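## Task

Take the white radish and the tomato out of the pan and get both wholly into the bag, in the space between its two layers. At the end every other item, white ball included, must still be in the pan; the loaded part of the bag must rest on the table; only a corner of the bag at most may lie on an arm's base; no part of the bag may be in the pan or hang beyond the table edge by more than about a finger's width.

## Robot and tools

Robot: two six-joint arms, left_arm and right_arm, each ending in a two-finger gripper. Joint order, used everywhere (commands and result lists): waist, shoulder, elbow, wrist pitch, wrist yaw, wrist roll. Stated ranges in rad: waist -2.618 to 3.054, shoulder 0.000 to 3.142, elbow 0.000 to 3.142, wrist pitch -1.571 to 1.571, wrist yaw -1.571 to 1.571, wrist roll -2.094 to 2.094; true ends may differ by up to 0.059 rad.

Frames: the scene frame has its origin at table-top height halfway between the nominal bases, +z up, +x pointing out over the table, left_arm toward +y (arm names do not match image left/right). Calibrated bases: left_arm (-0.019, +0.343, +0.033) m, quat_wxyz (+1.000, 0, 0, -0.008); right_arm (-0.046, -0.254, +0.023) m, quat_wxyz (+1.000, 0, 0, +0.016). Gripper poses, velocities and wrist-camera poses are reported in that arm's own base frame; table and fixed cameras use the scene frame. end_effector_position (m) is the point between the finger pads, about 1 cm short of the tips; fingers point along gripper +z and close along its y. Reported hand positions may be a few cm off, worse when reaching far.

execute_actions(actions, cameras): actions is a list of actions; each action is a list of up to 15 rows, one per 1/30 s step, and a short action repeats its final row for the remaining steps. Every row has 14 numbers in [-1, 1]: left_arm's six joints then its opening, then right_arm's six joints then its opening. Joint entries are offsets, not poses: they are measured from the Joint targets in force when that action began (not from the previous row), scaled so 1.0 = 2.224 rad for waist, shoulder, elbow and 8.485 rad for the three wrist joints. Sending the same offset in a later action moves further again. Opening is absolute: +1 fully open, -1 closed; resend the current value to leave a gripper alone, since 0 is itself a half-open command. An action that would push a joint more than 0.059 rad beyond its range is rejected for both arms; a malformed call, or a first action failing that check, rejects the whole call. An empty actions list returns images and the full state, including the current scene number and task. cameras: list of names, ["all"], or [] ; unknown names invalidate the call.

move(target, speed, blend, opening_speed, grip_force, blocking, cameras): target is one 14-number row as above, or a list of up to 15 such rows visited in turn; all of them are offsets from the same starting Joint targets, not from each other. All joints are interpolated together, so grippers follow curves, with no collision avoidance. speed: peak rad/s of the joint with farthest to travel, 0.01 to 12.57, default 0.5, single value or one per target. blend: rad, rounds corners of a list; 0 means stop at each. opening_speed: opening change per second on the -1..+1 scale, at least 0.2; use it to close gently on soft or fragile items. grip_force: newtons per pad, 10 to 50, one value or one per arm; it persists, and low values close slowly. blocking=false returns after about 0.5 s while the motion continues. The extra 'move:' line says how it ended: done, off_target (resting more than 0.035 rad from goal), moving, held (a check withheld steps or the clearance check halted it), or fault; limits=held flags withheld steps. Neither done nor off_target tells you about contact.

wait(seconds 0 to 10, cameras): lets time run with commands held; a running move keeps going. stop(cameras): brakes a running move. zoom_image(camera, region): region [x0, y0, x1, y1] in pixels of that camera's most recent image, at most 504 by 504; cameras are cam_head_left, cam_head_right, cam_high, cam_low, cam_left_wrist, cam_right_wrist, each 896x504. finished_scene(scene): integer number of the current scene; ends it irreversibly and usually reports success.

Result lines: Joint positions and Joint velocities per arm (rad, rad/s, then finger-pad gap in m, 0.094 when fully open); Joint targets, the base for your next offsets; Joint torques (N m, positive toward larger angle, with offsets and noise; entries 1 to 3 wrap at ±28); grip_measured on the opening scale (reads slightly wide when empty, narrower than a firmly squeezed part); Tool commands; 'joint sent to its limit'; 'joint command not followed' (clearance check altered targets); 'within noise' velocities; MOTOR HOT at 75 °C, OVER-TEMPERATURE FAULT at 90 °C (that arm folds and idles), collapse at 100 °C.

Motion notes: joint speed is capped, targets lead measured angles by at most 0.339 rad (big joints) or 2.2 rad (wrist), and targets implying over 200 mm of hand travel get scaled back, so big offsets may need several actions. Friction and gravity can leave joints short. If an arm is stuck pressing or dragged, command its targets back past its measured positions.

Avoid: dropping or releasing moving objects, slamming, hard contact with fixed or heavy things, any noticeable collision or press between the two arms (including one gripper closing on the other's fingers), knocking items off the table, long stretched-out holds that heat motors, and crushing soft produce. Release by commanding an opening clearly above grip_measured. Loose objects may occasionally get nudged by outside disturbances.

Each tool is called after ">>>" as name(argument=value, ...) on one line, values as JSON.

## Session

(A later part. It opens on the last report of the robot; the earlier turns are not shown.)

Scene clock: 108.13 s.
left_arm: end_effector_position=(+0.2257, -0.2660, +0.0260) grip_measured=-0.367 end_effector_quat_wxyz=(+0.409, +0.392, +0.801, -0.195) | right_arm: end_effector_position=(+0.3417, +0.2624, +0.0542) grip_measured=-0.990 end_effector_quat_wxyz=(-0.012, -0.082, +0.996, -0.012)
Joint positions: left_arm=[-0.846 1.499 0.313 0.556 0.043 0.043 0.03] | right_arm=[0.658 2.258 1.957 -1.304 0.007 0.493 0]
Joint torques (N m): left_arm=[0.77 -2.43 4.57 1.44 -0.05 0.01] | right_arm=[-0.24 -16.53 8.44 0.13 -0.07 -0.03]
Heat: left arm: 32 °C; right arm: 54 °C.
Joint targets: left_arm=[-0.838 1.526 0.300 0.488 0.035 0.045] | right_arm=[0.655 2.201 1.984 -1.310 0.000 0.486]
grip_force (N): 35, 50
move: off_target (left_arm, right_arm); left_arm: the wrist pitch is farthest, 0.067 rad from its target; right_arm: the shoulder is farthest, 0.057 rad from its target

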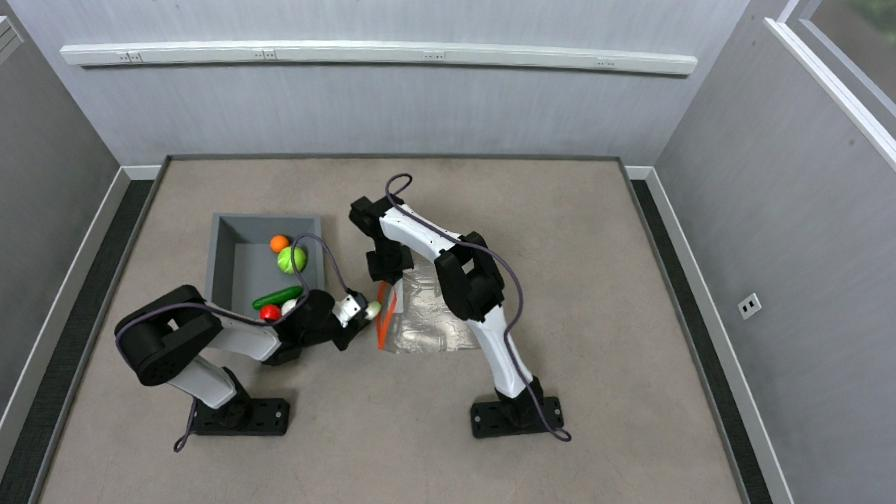

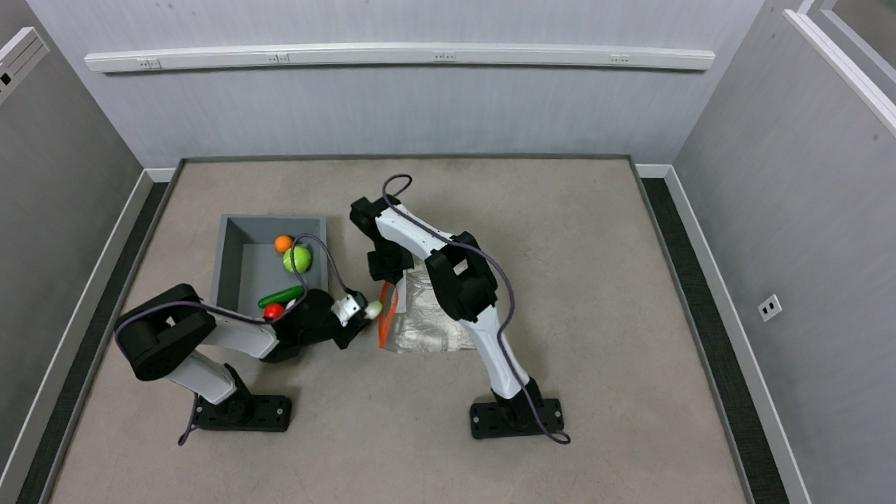

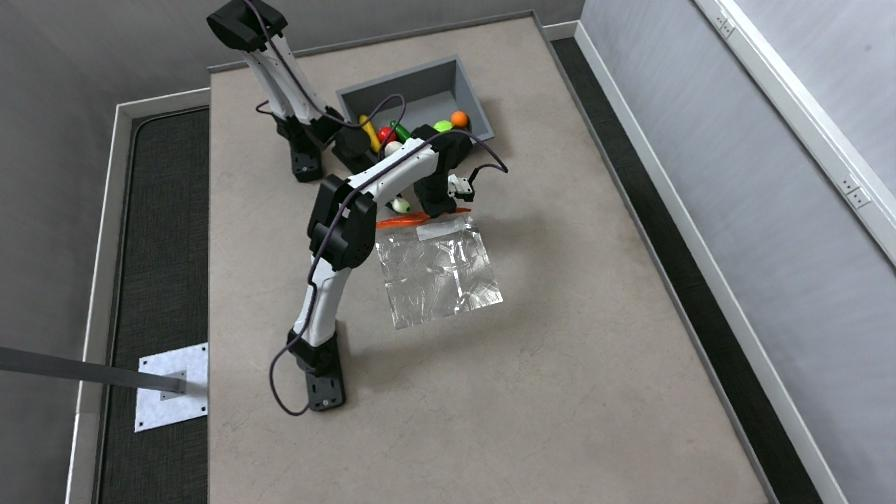

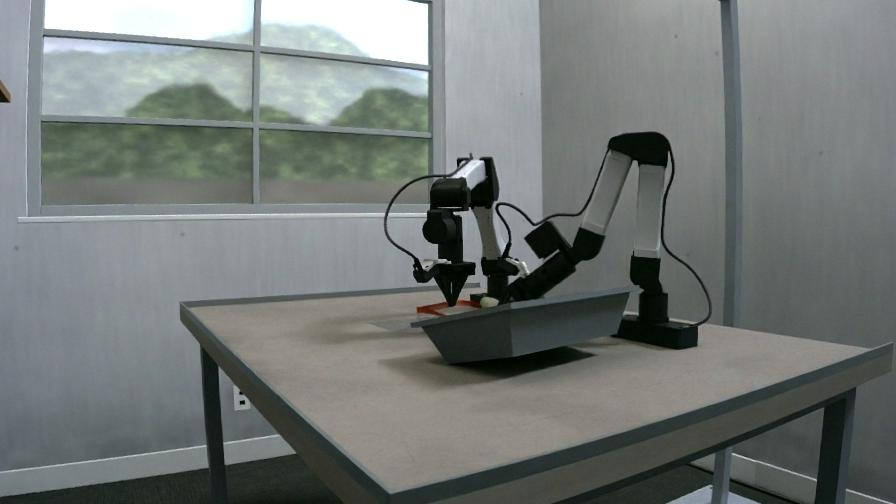

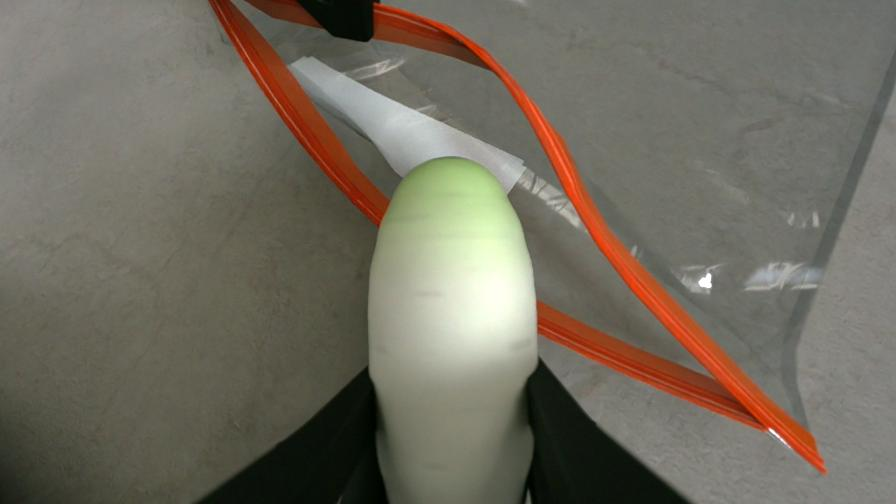

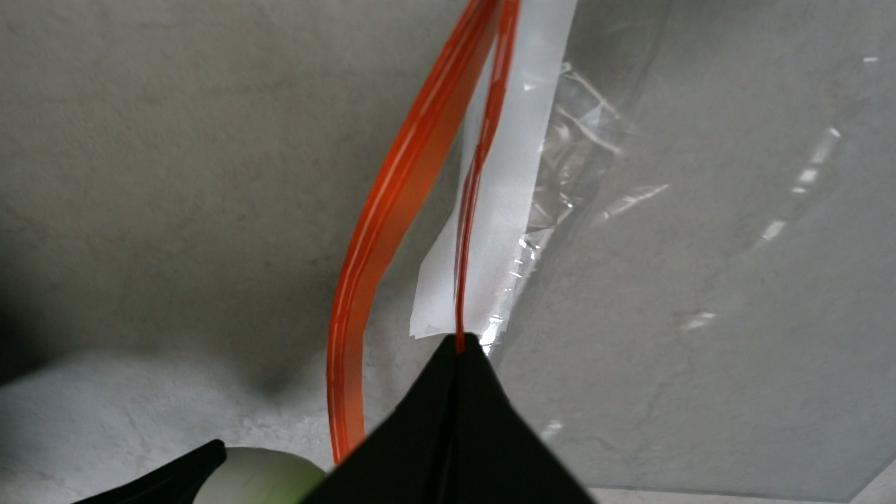

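>>> move(target=[[0.0022,-0.0782,-0.0134,-0.0169,0.0001,0.0003,-0.55,0,0,0,0,0,0,-1],[-0.0459,-0.25,0.0585,-0.0788,-0.0041,-0.0039,-0.55,0,0,0,0,0,0,-1]], speed=[0.25,0.35], blend=[0.03,0], cameras=["all"])

>>> zoom_image(camera="cam_high", region=[240, 40, 500, 190])

Scene clock: 111.83 s.
left_arm: end_effector_position=(+0.1732, -0.2388, +0.0841) grip_measured=-0.367 end_effector_quat_wxyz=(+0.361, +0.424, +0.810, -0.185) | right_arm: end_effector_position=(+0.3417, +0.2624, +0.0542) grip_measured=-0.990 end_effector_quat_wxyz=(-0.012, -0.082, +0.996, -0.012)
Joint positions: left_arm=[-0.934 0.979 0.408 -0.166 0.016 0.024 0.03] | right_arm=[0.658 2.258 1.957 -1.304 0.007 0.493 0]
Joint torques (N m): left_arm=[-0.29 -2.7 10.28 1.9 -0.13 -0.17] | right_arm=[-0.25 -16.54 8.46 0.13 -0.07 -0.03]
Heat: left arm: 32 °C; right arm: 56 °C.
Joint targets: left_arm=[-0.940 0.970 0.430 -0.180 0.000 0.012] | right_arm=[0.655 2.201 1.984 -1.310 0.000 0.486]
grip_force (N): 35, 50
move: off_target (right_arm); right_arm: the shoulder is farthest, 0.057 rad from its target

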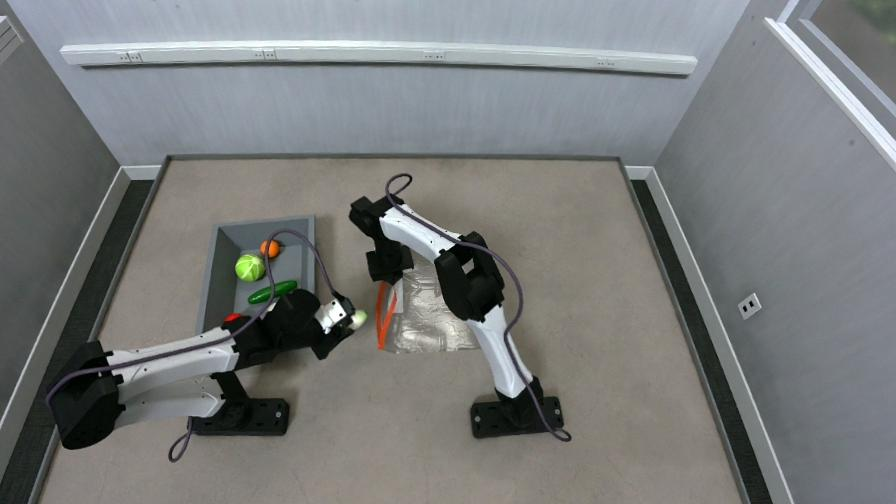

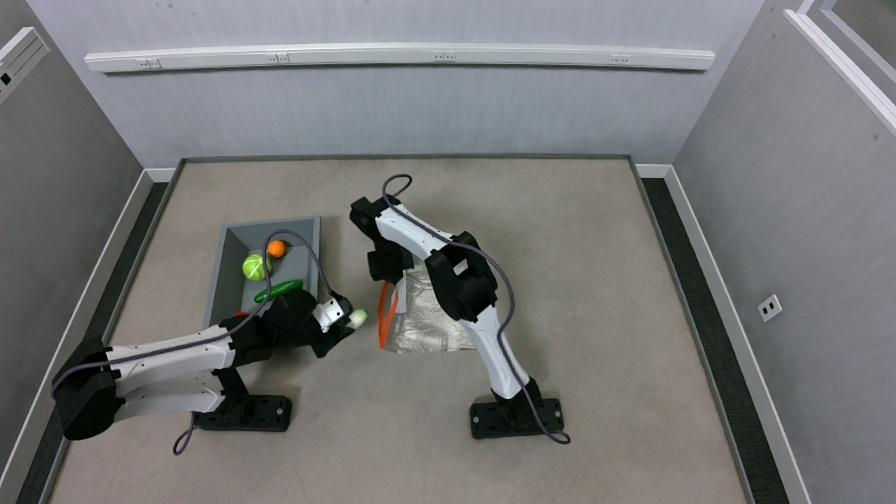

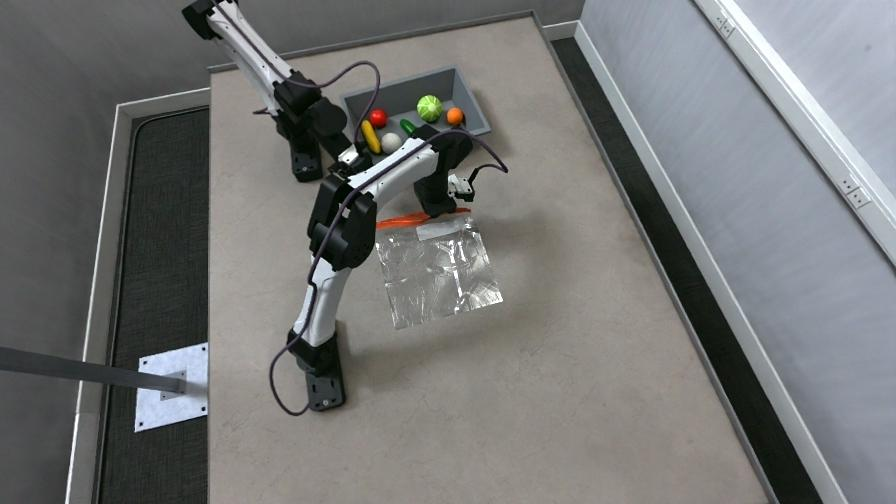

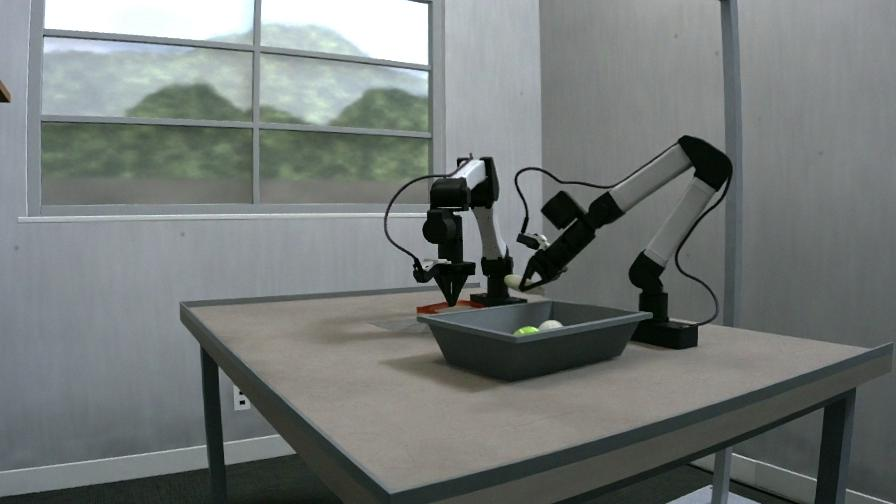

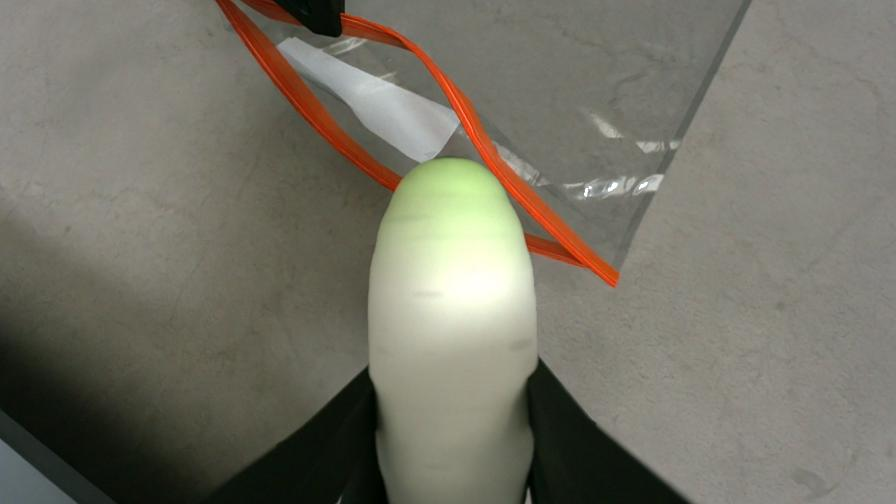

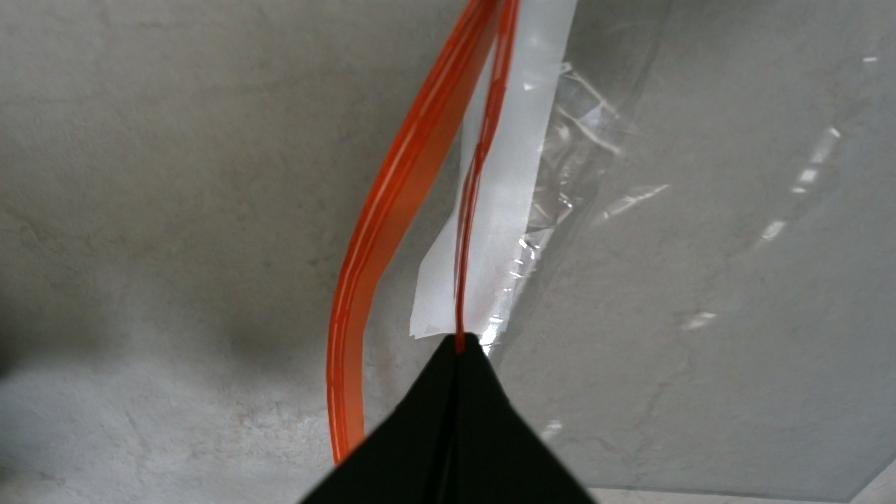

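Scaled by 1.938 from the camera's 896x504 image, which has a finer 1280x720 frame.

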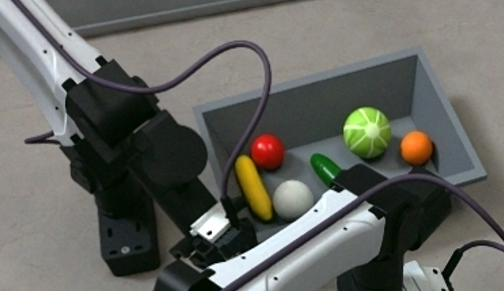

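>>> move(target=[[0.0432,0.1511,0.0944,-0.0186,0.0026,0.0033,-0.55,0,0,0,0,0,0,-1],[0.0402,0.2666,0.0719,0.0171,0.0026,0.0033,-0.55,0,0,0,0,0,0,-1]], speed=[0.5,0.3], blend=[0.03,0], cameras=["all"])

>>> zoom_image(camera="cam_low", region=[360, 200, 600, 350])

>>> zoom_image(camera="cam_head_left", region=[300, 200, 500, 370])

Scene clock: 115.60 s.
left_arm: end_effector_position=(+0.2224, -0.2579, +0.0044) grip_measured=-0.367 end_effector_quat_wxyz=(+0.256, +0.410, +0.867, -0.120) | right_arm: end_effector_position=(+0.3417, +0.2624, +0.0542) grip_measured=-0.990 end_effector_quat_wxyz=(-0.013, -0.082, +0.996, -0.012)
Joint positions: left_arm=[-0.851 1.552 0.599 -0.044 0.016 0.027 0.03] | right_arm=[0.658 2.258 1.957 -1.304 0.007 0.493 0]
Joint torques (N m): left_arm=[0.21 -4.64 5.64 1.74 0.08 0.06] | right_arm=[-0.25 -16.53 8.46 0.13 -0.06 -0.02]
Heat: left arm: 32 °C; right arm: 58 °C.
Joint targets: left_arm=[-0.851 1.563 0.590 -0.035 0.022 0.040] | right_arm=[0.655 2.201 1.984 -1.310 0.000 0.486]
grip_force (N): 35, 50
move: off_target (right_arm); right_arm: the shoulder is farthest, 0.057 rad from its target

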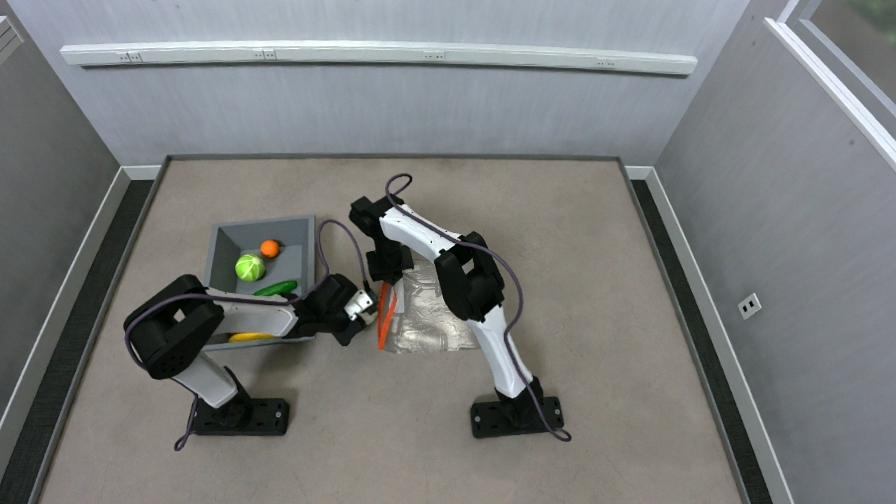

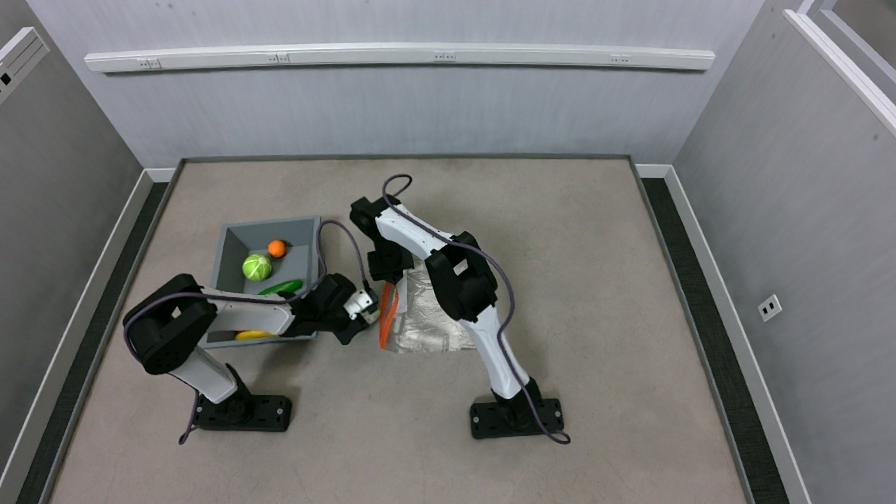

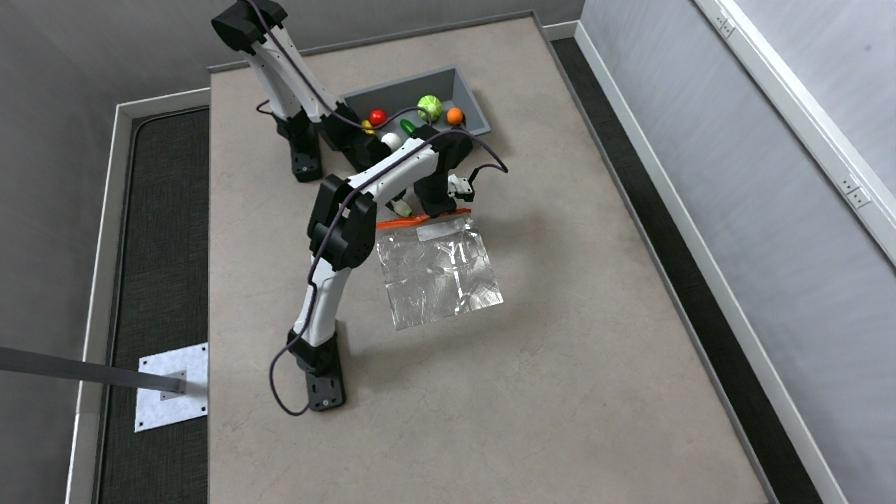

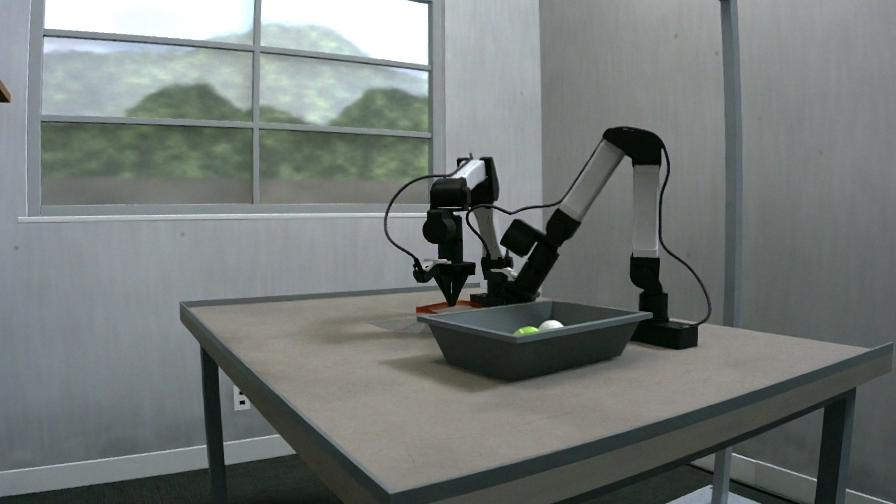

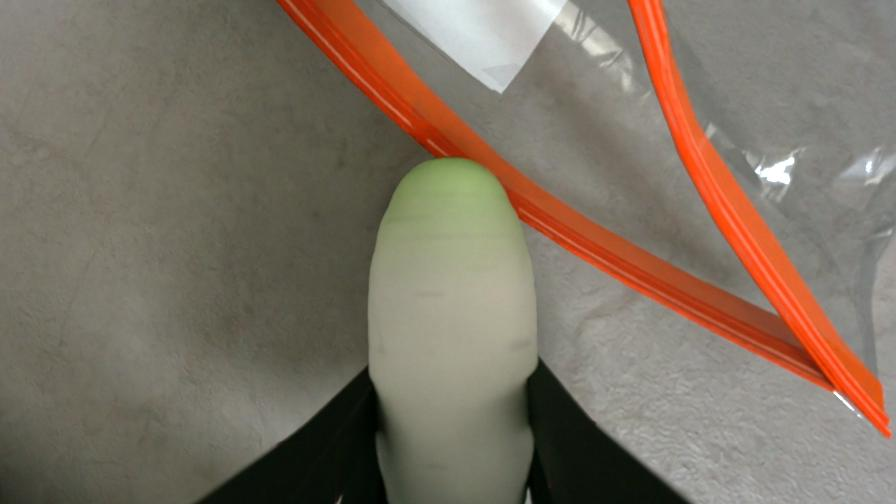

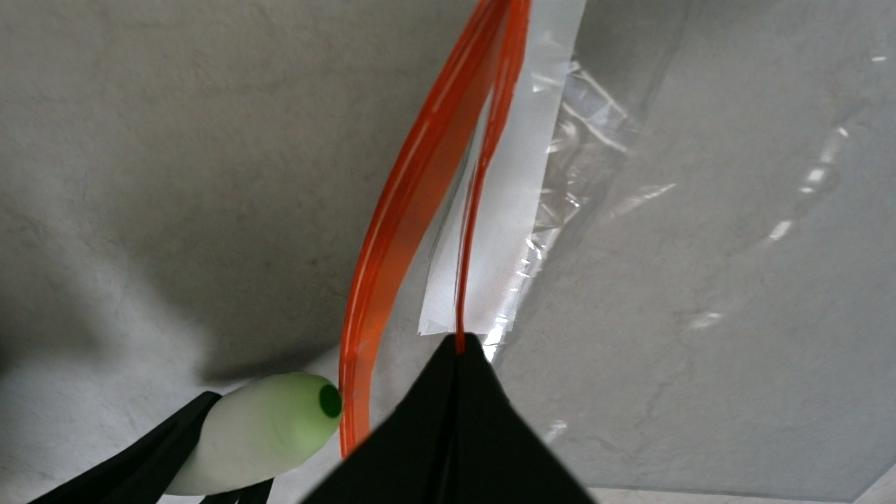

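Scaled by 2.100 from the camera's 896x504 image, which has a finer 1280x720 frame.

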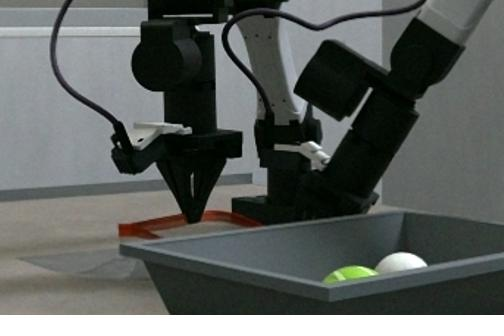

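Scaled by 2.520 from the camera's 896x504 image, which has a finer 1280x720 frame.

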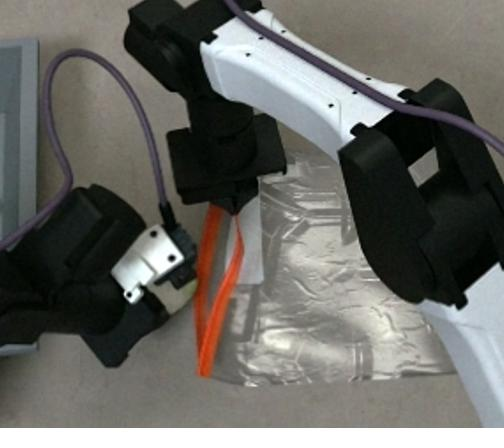

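>>> move(target=[[0,-0.0328,0.0247,-0.012,0,0,-0.55,0,0,0,0,0,0,-1],[-0.0027,0.0369,0.0787,-0.0091,0,0,-0.55,0,0,0,0,0,0,-1],[-0.0027,0.0643,0.0567,0.0022,0,0,-0.55,0,0,0,0,0,0,-1]], speed=0.25, blend=[0.01,0.02,0], cameras=["all"])

>>> zoom_image(camera="cam_low", region=[360, 200, 600, 350])

>>> zoom_image(camera="cam_head_left", region=[300, 200, 500, 370])

Scene clock: 118.43 s.
left_arm: end_effector_position=(+0.2458, -0.2847, +0.0005) grip_measured=-0.367 end_effector_quat_wxyz=(+0.258, +0.410, +0.866, -0.121) | right_arm: end_effector_position=(+0.3417, +0.2624, +0.0542) grip_measured=-0.990 end_effector_quat_wxyz=(-0.013, -0.082, +0.996, -0.012)
Joint positions: left_arm=[-0.851 1.692 0.726 -0.026 0.016 0.029 0.03] | right_arm=[0.657 2.258 1.957 -1.304 0.006 0.493 0]
Joint torques (N m): left_arm=[-0.24 -5.64 5.52 1.76 0.08 0.06] | right_arm=[-0.23 -16.53 8.44 0.14 -0.06 -0.02]
Heat: left arm: 32 °C; right arm: 59 °C.
Joint targets: left_arm=[-0.857 1.706 0.716 -0.017 0.022 0.040] | right_arm=[0.655 2.201 1.984 -1.310 0.000 0.485]
grip_force (N): 35, 50
move: off_target (right_arm); right_arm: the shoulder is farthest, 0.057 rad from its target

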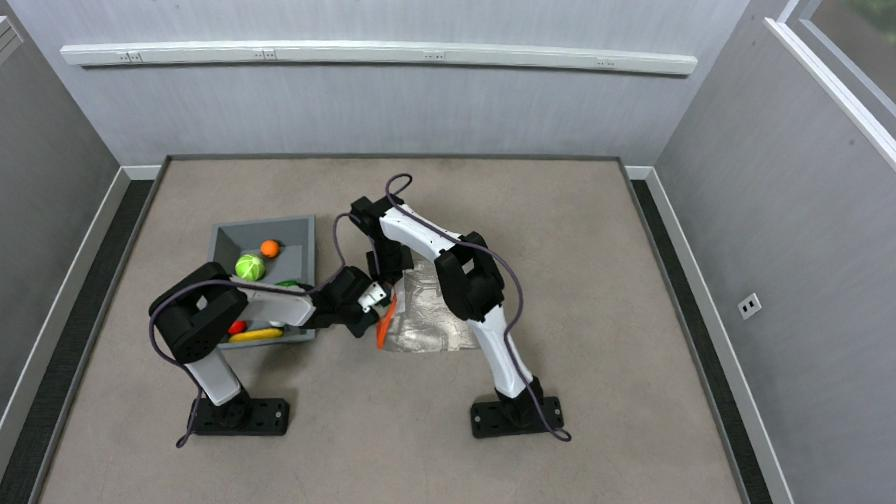

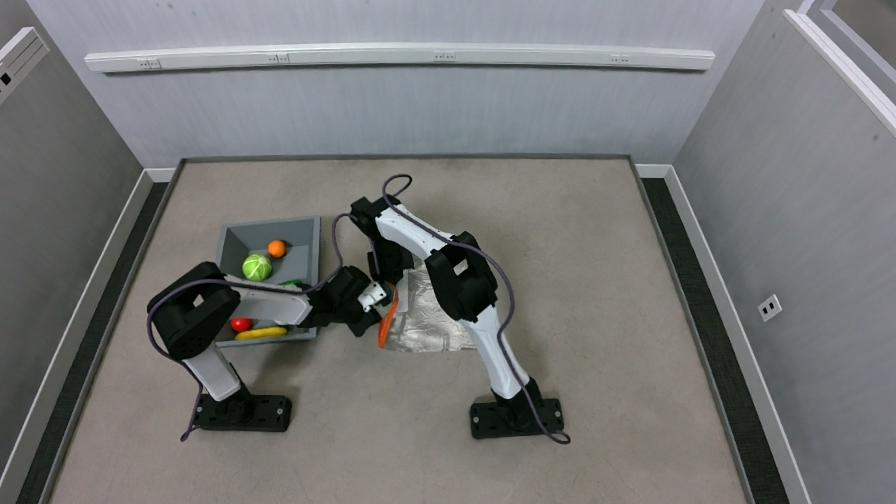

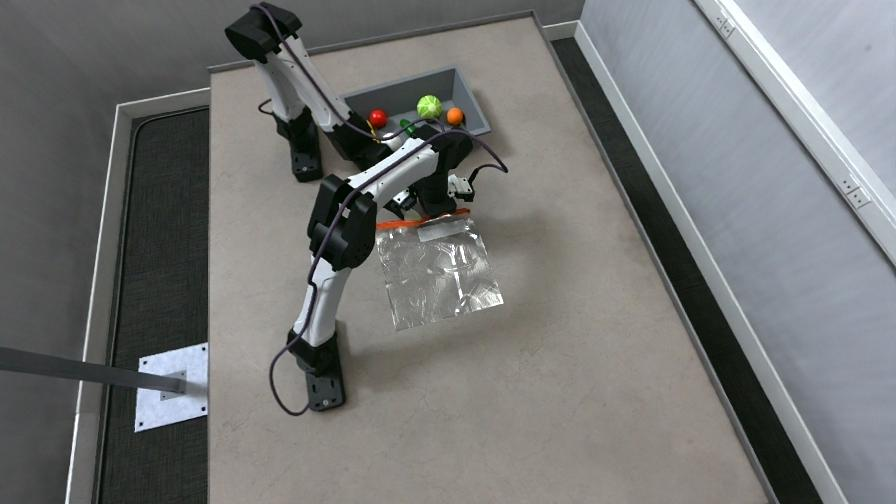

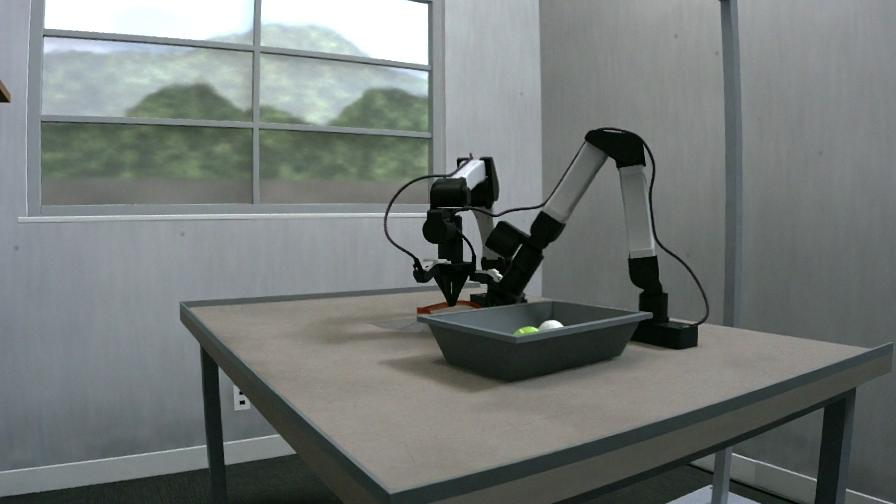

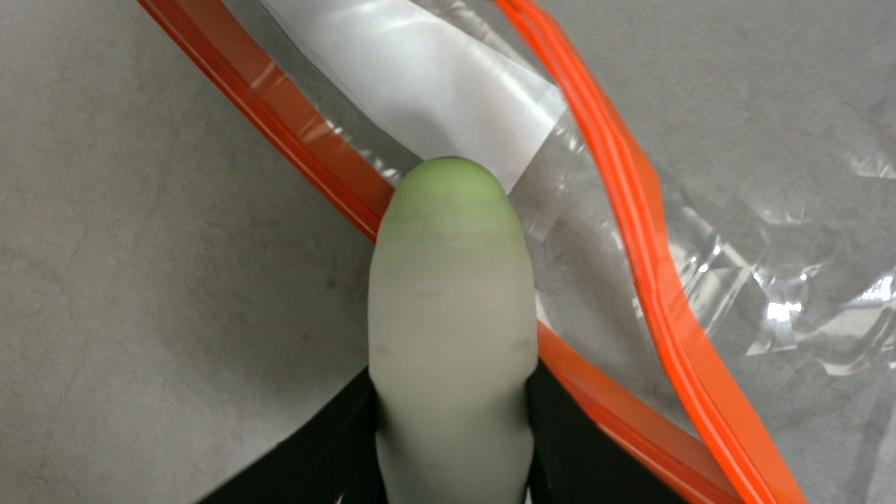

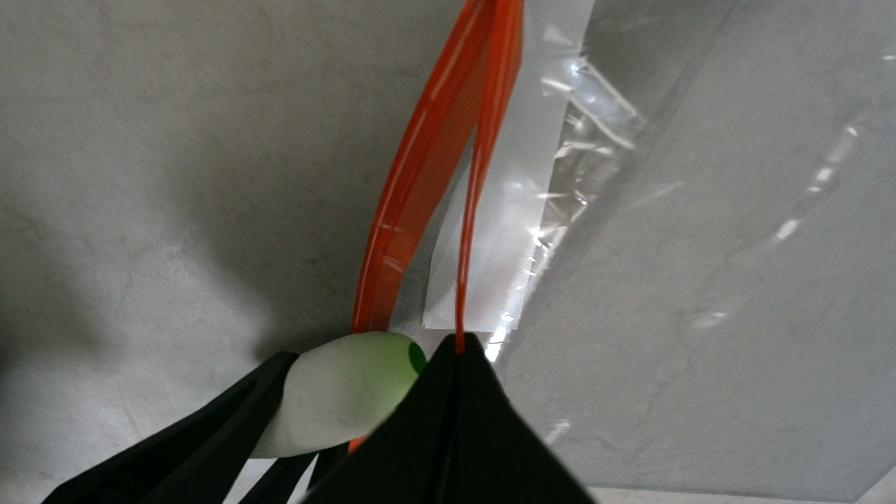

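Scaled by 2.100 from the camera's 896x504 image, which has a finer 1280x720 frame.

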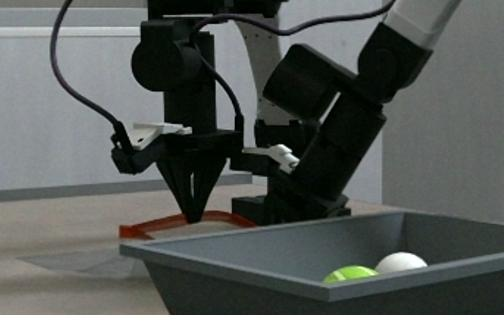

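Scaled by 2.520 from the camera's 896x504 image, which has a finer 1280x720 frame.

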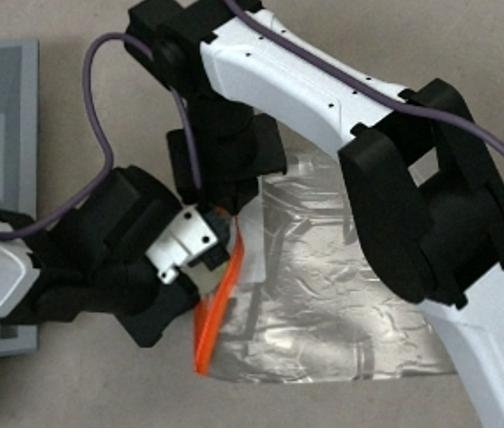

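>>> move(target=[0.0234,0.0378,0.0468,-0.0107,0.0316,0.0523,-0.55,0,0,0,0,0,0,-1], speed=0.2, cameras=["all"])

>>> zoom_image(camera="cam_head_left", region=[300, 200, 500, 370])

Scene clock: 121.60 s.
left_arm: end_effector_position=(+0.2324, -0.2977, -0.0080) grip_measured=-0.367 end_effector_quat_wxyz=(+0.231, +0.534, +0.799, -0.148) | right_arm: end_effector_position=(+0.3416, +0.2623, +0.0542) grip_measured=-0.990 end_effector_quat_wxyz=(-0.013, -0.082, +0.996, -0.012)
Joint positions: left_arm=[-0.829 1.745 0.765 -0.059 0.172 0.302 0.03] | right_arm=[0.657 2.258 1.957 -1.304 0.006 0.493 0]
Joint torques (N m): left_arm=[0.2 -7.1 6.23 1.57 0.11 -0.06] | right_arm=[-0.23 -16.53 8.47 0.14 -0.06 -0.03]
Heat: left arm: 32 °C; right arm: 60 °C.
Joint targets: left_arm=[-0.829 1.744 0.764 -0.059 0.171 0.301] | right_arm=[0.655 2.201 1.984 -1.310 0.000 0.485]
grip_force (N): 35, 50
move: held (left_arm; a check stopped the path), off_target (right_arm); limits=held; left_arm: the wrist roll is farthest, 0.181 rad from its target; right_arm: the shoulder is farthest, 0.057 rad from its target
joint command not followed: on one or more control steps a check withheld the commanded joint targets of the left arm, and it was not sent them on those steps.
cause: the commanded joint targets, or the way to them, would bring a part of the robot too close to another arm (this arm's wrist (the part past the wrist pitch) and the right arm's gripper housing, at the place that arm is still heading or pushing toward).

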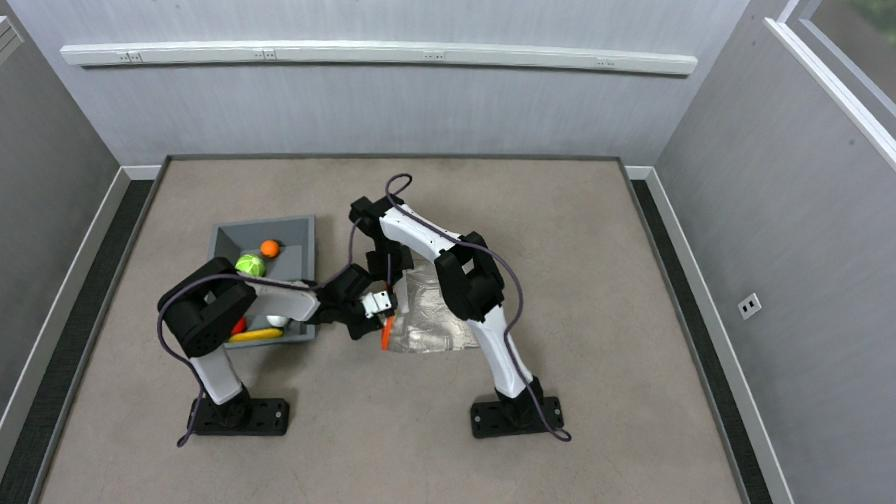

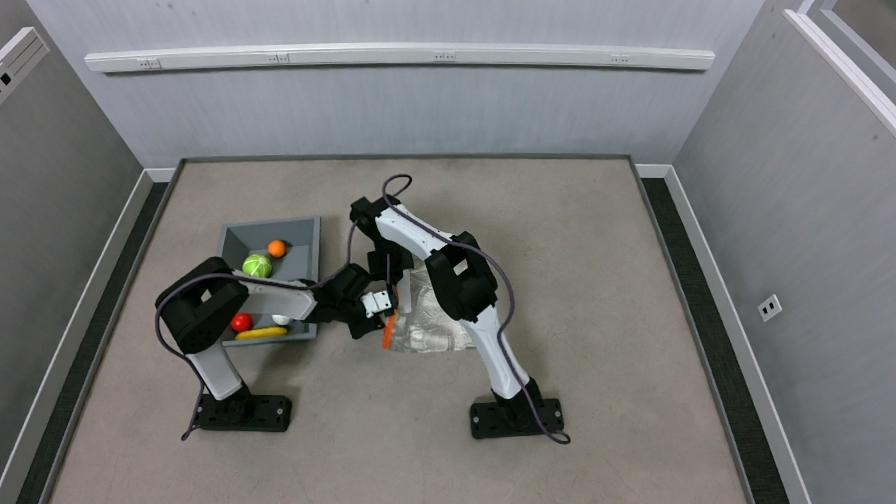

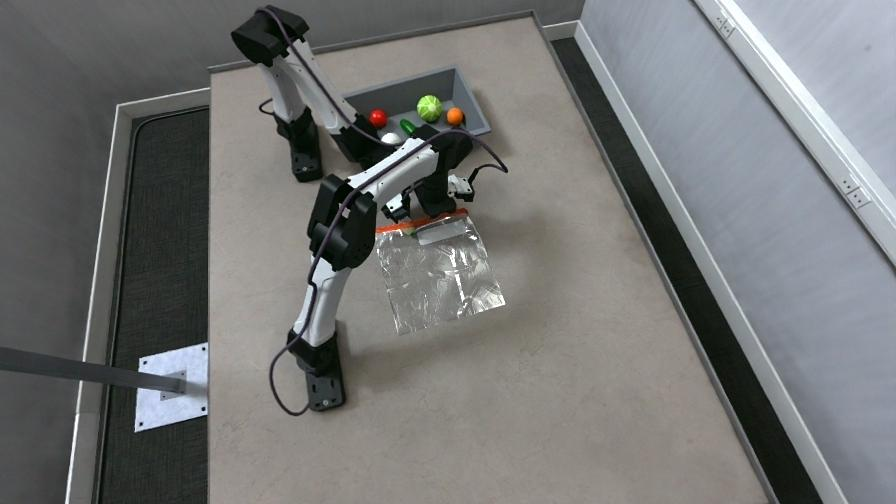

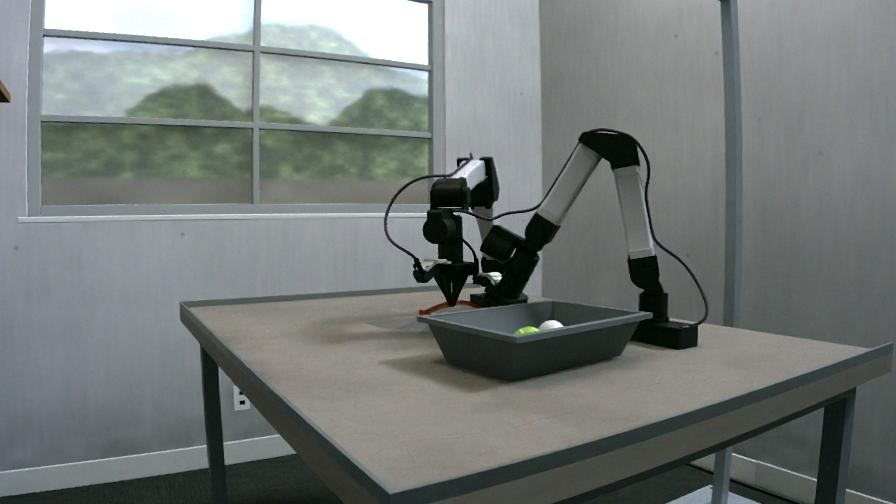

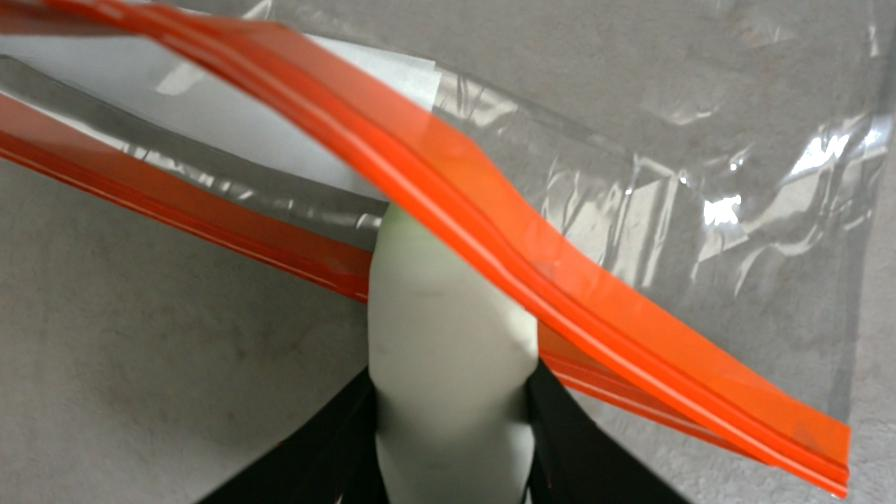

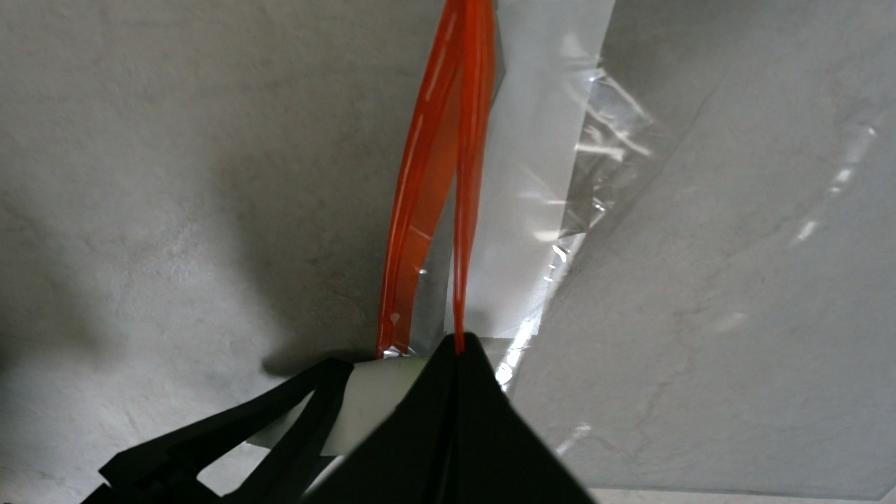

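Scaled by 2.520 from the camera's 896x504 image, which has a finer 1280x720 frame.

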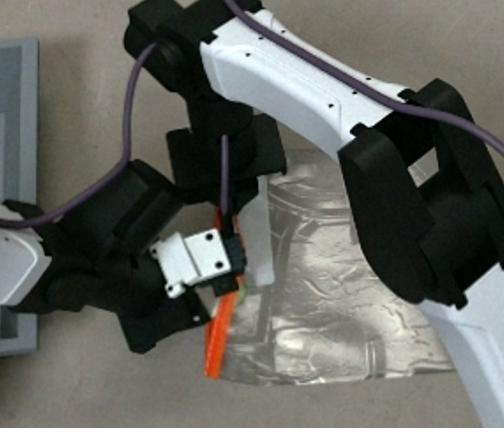

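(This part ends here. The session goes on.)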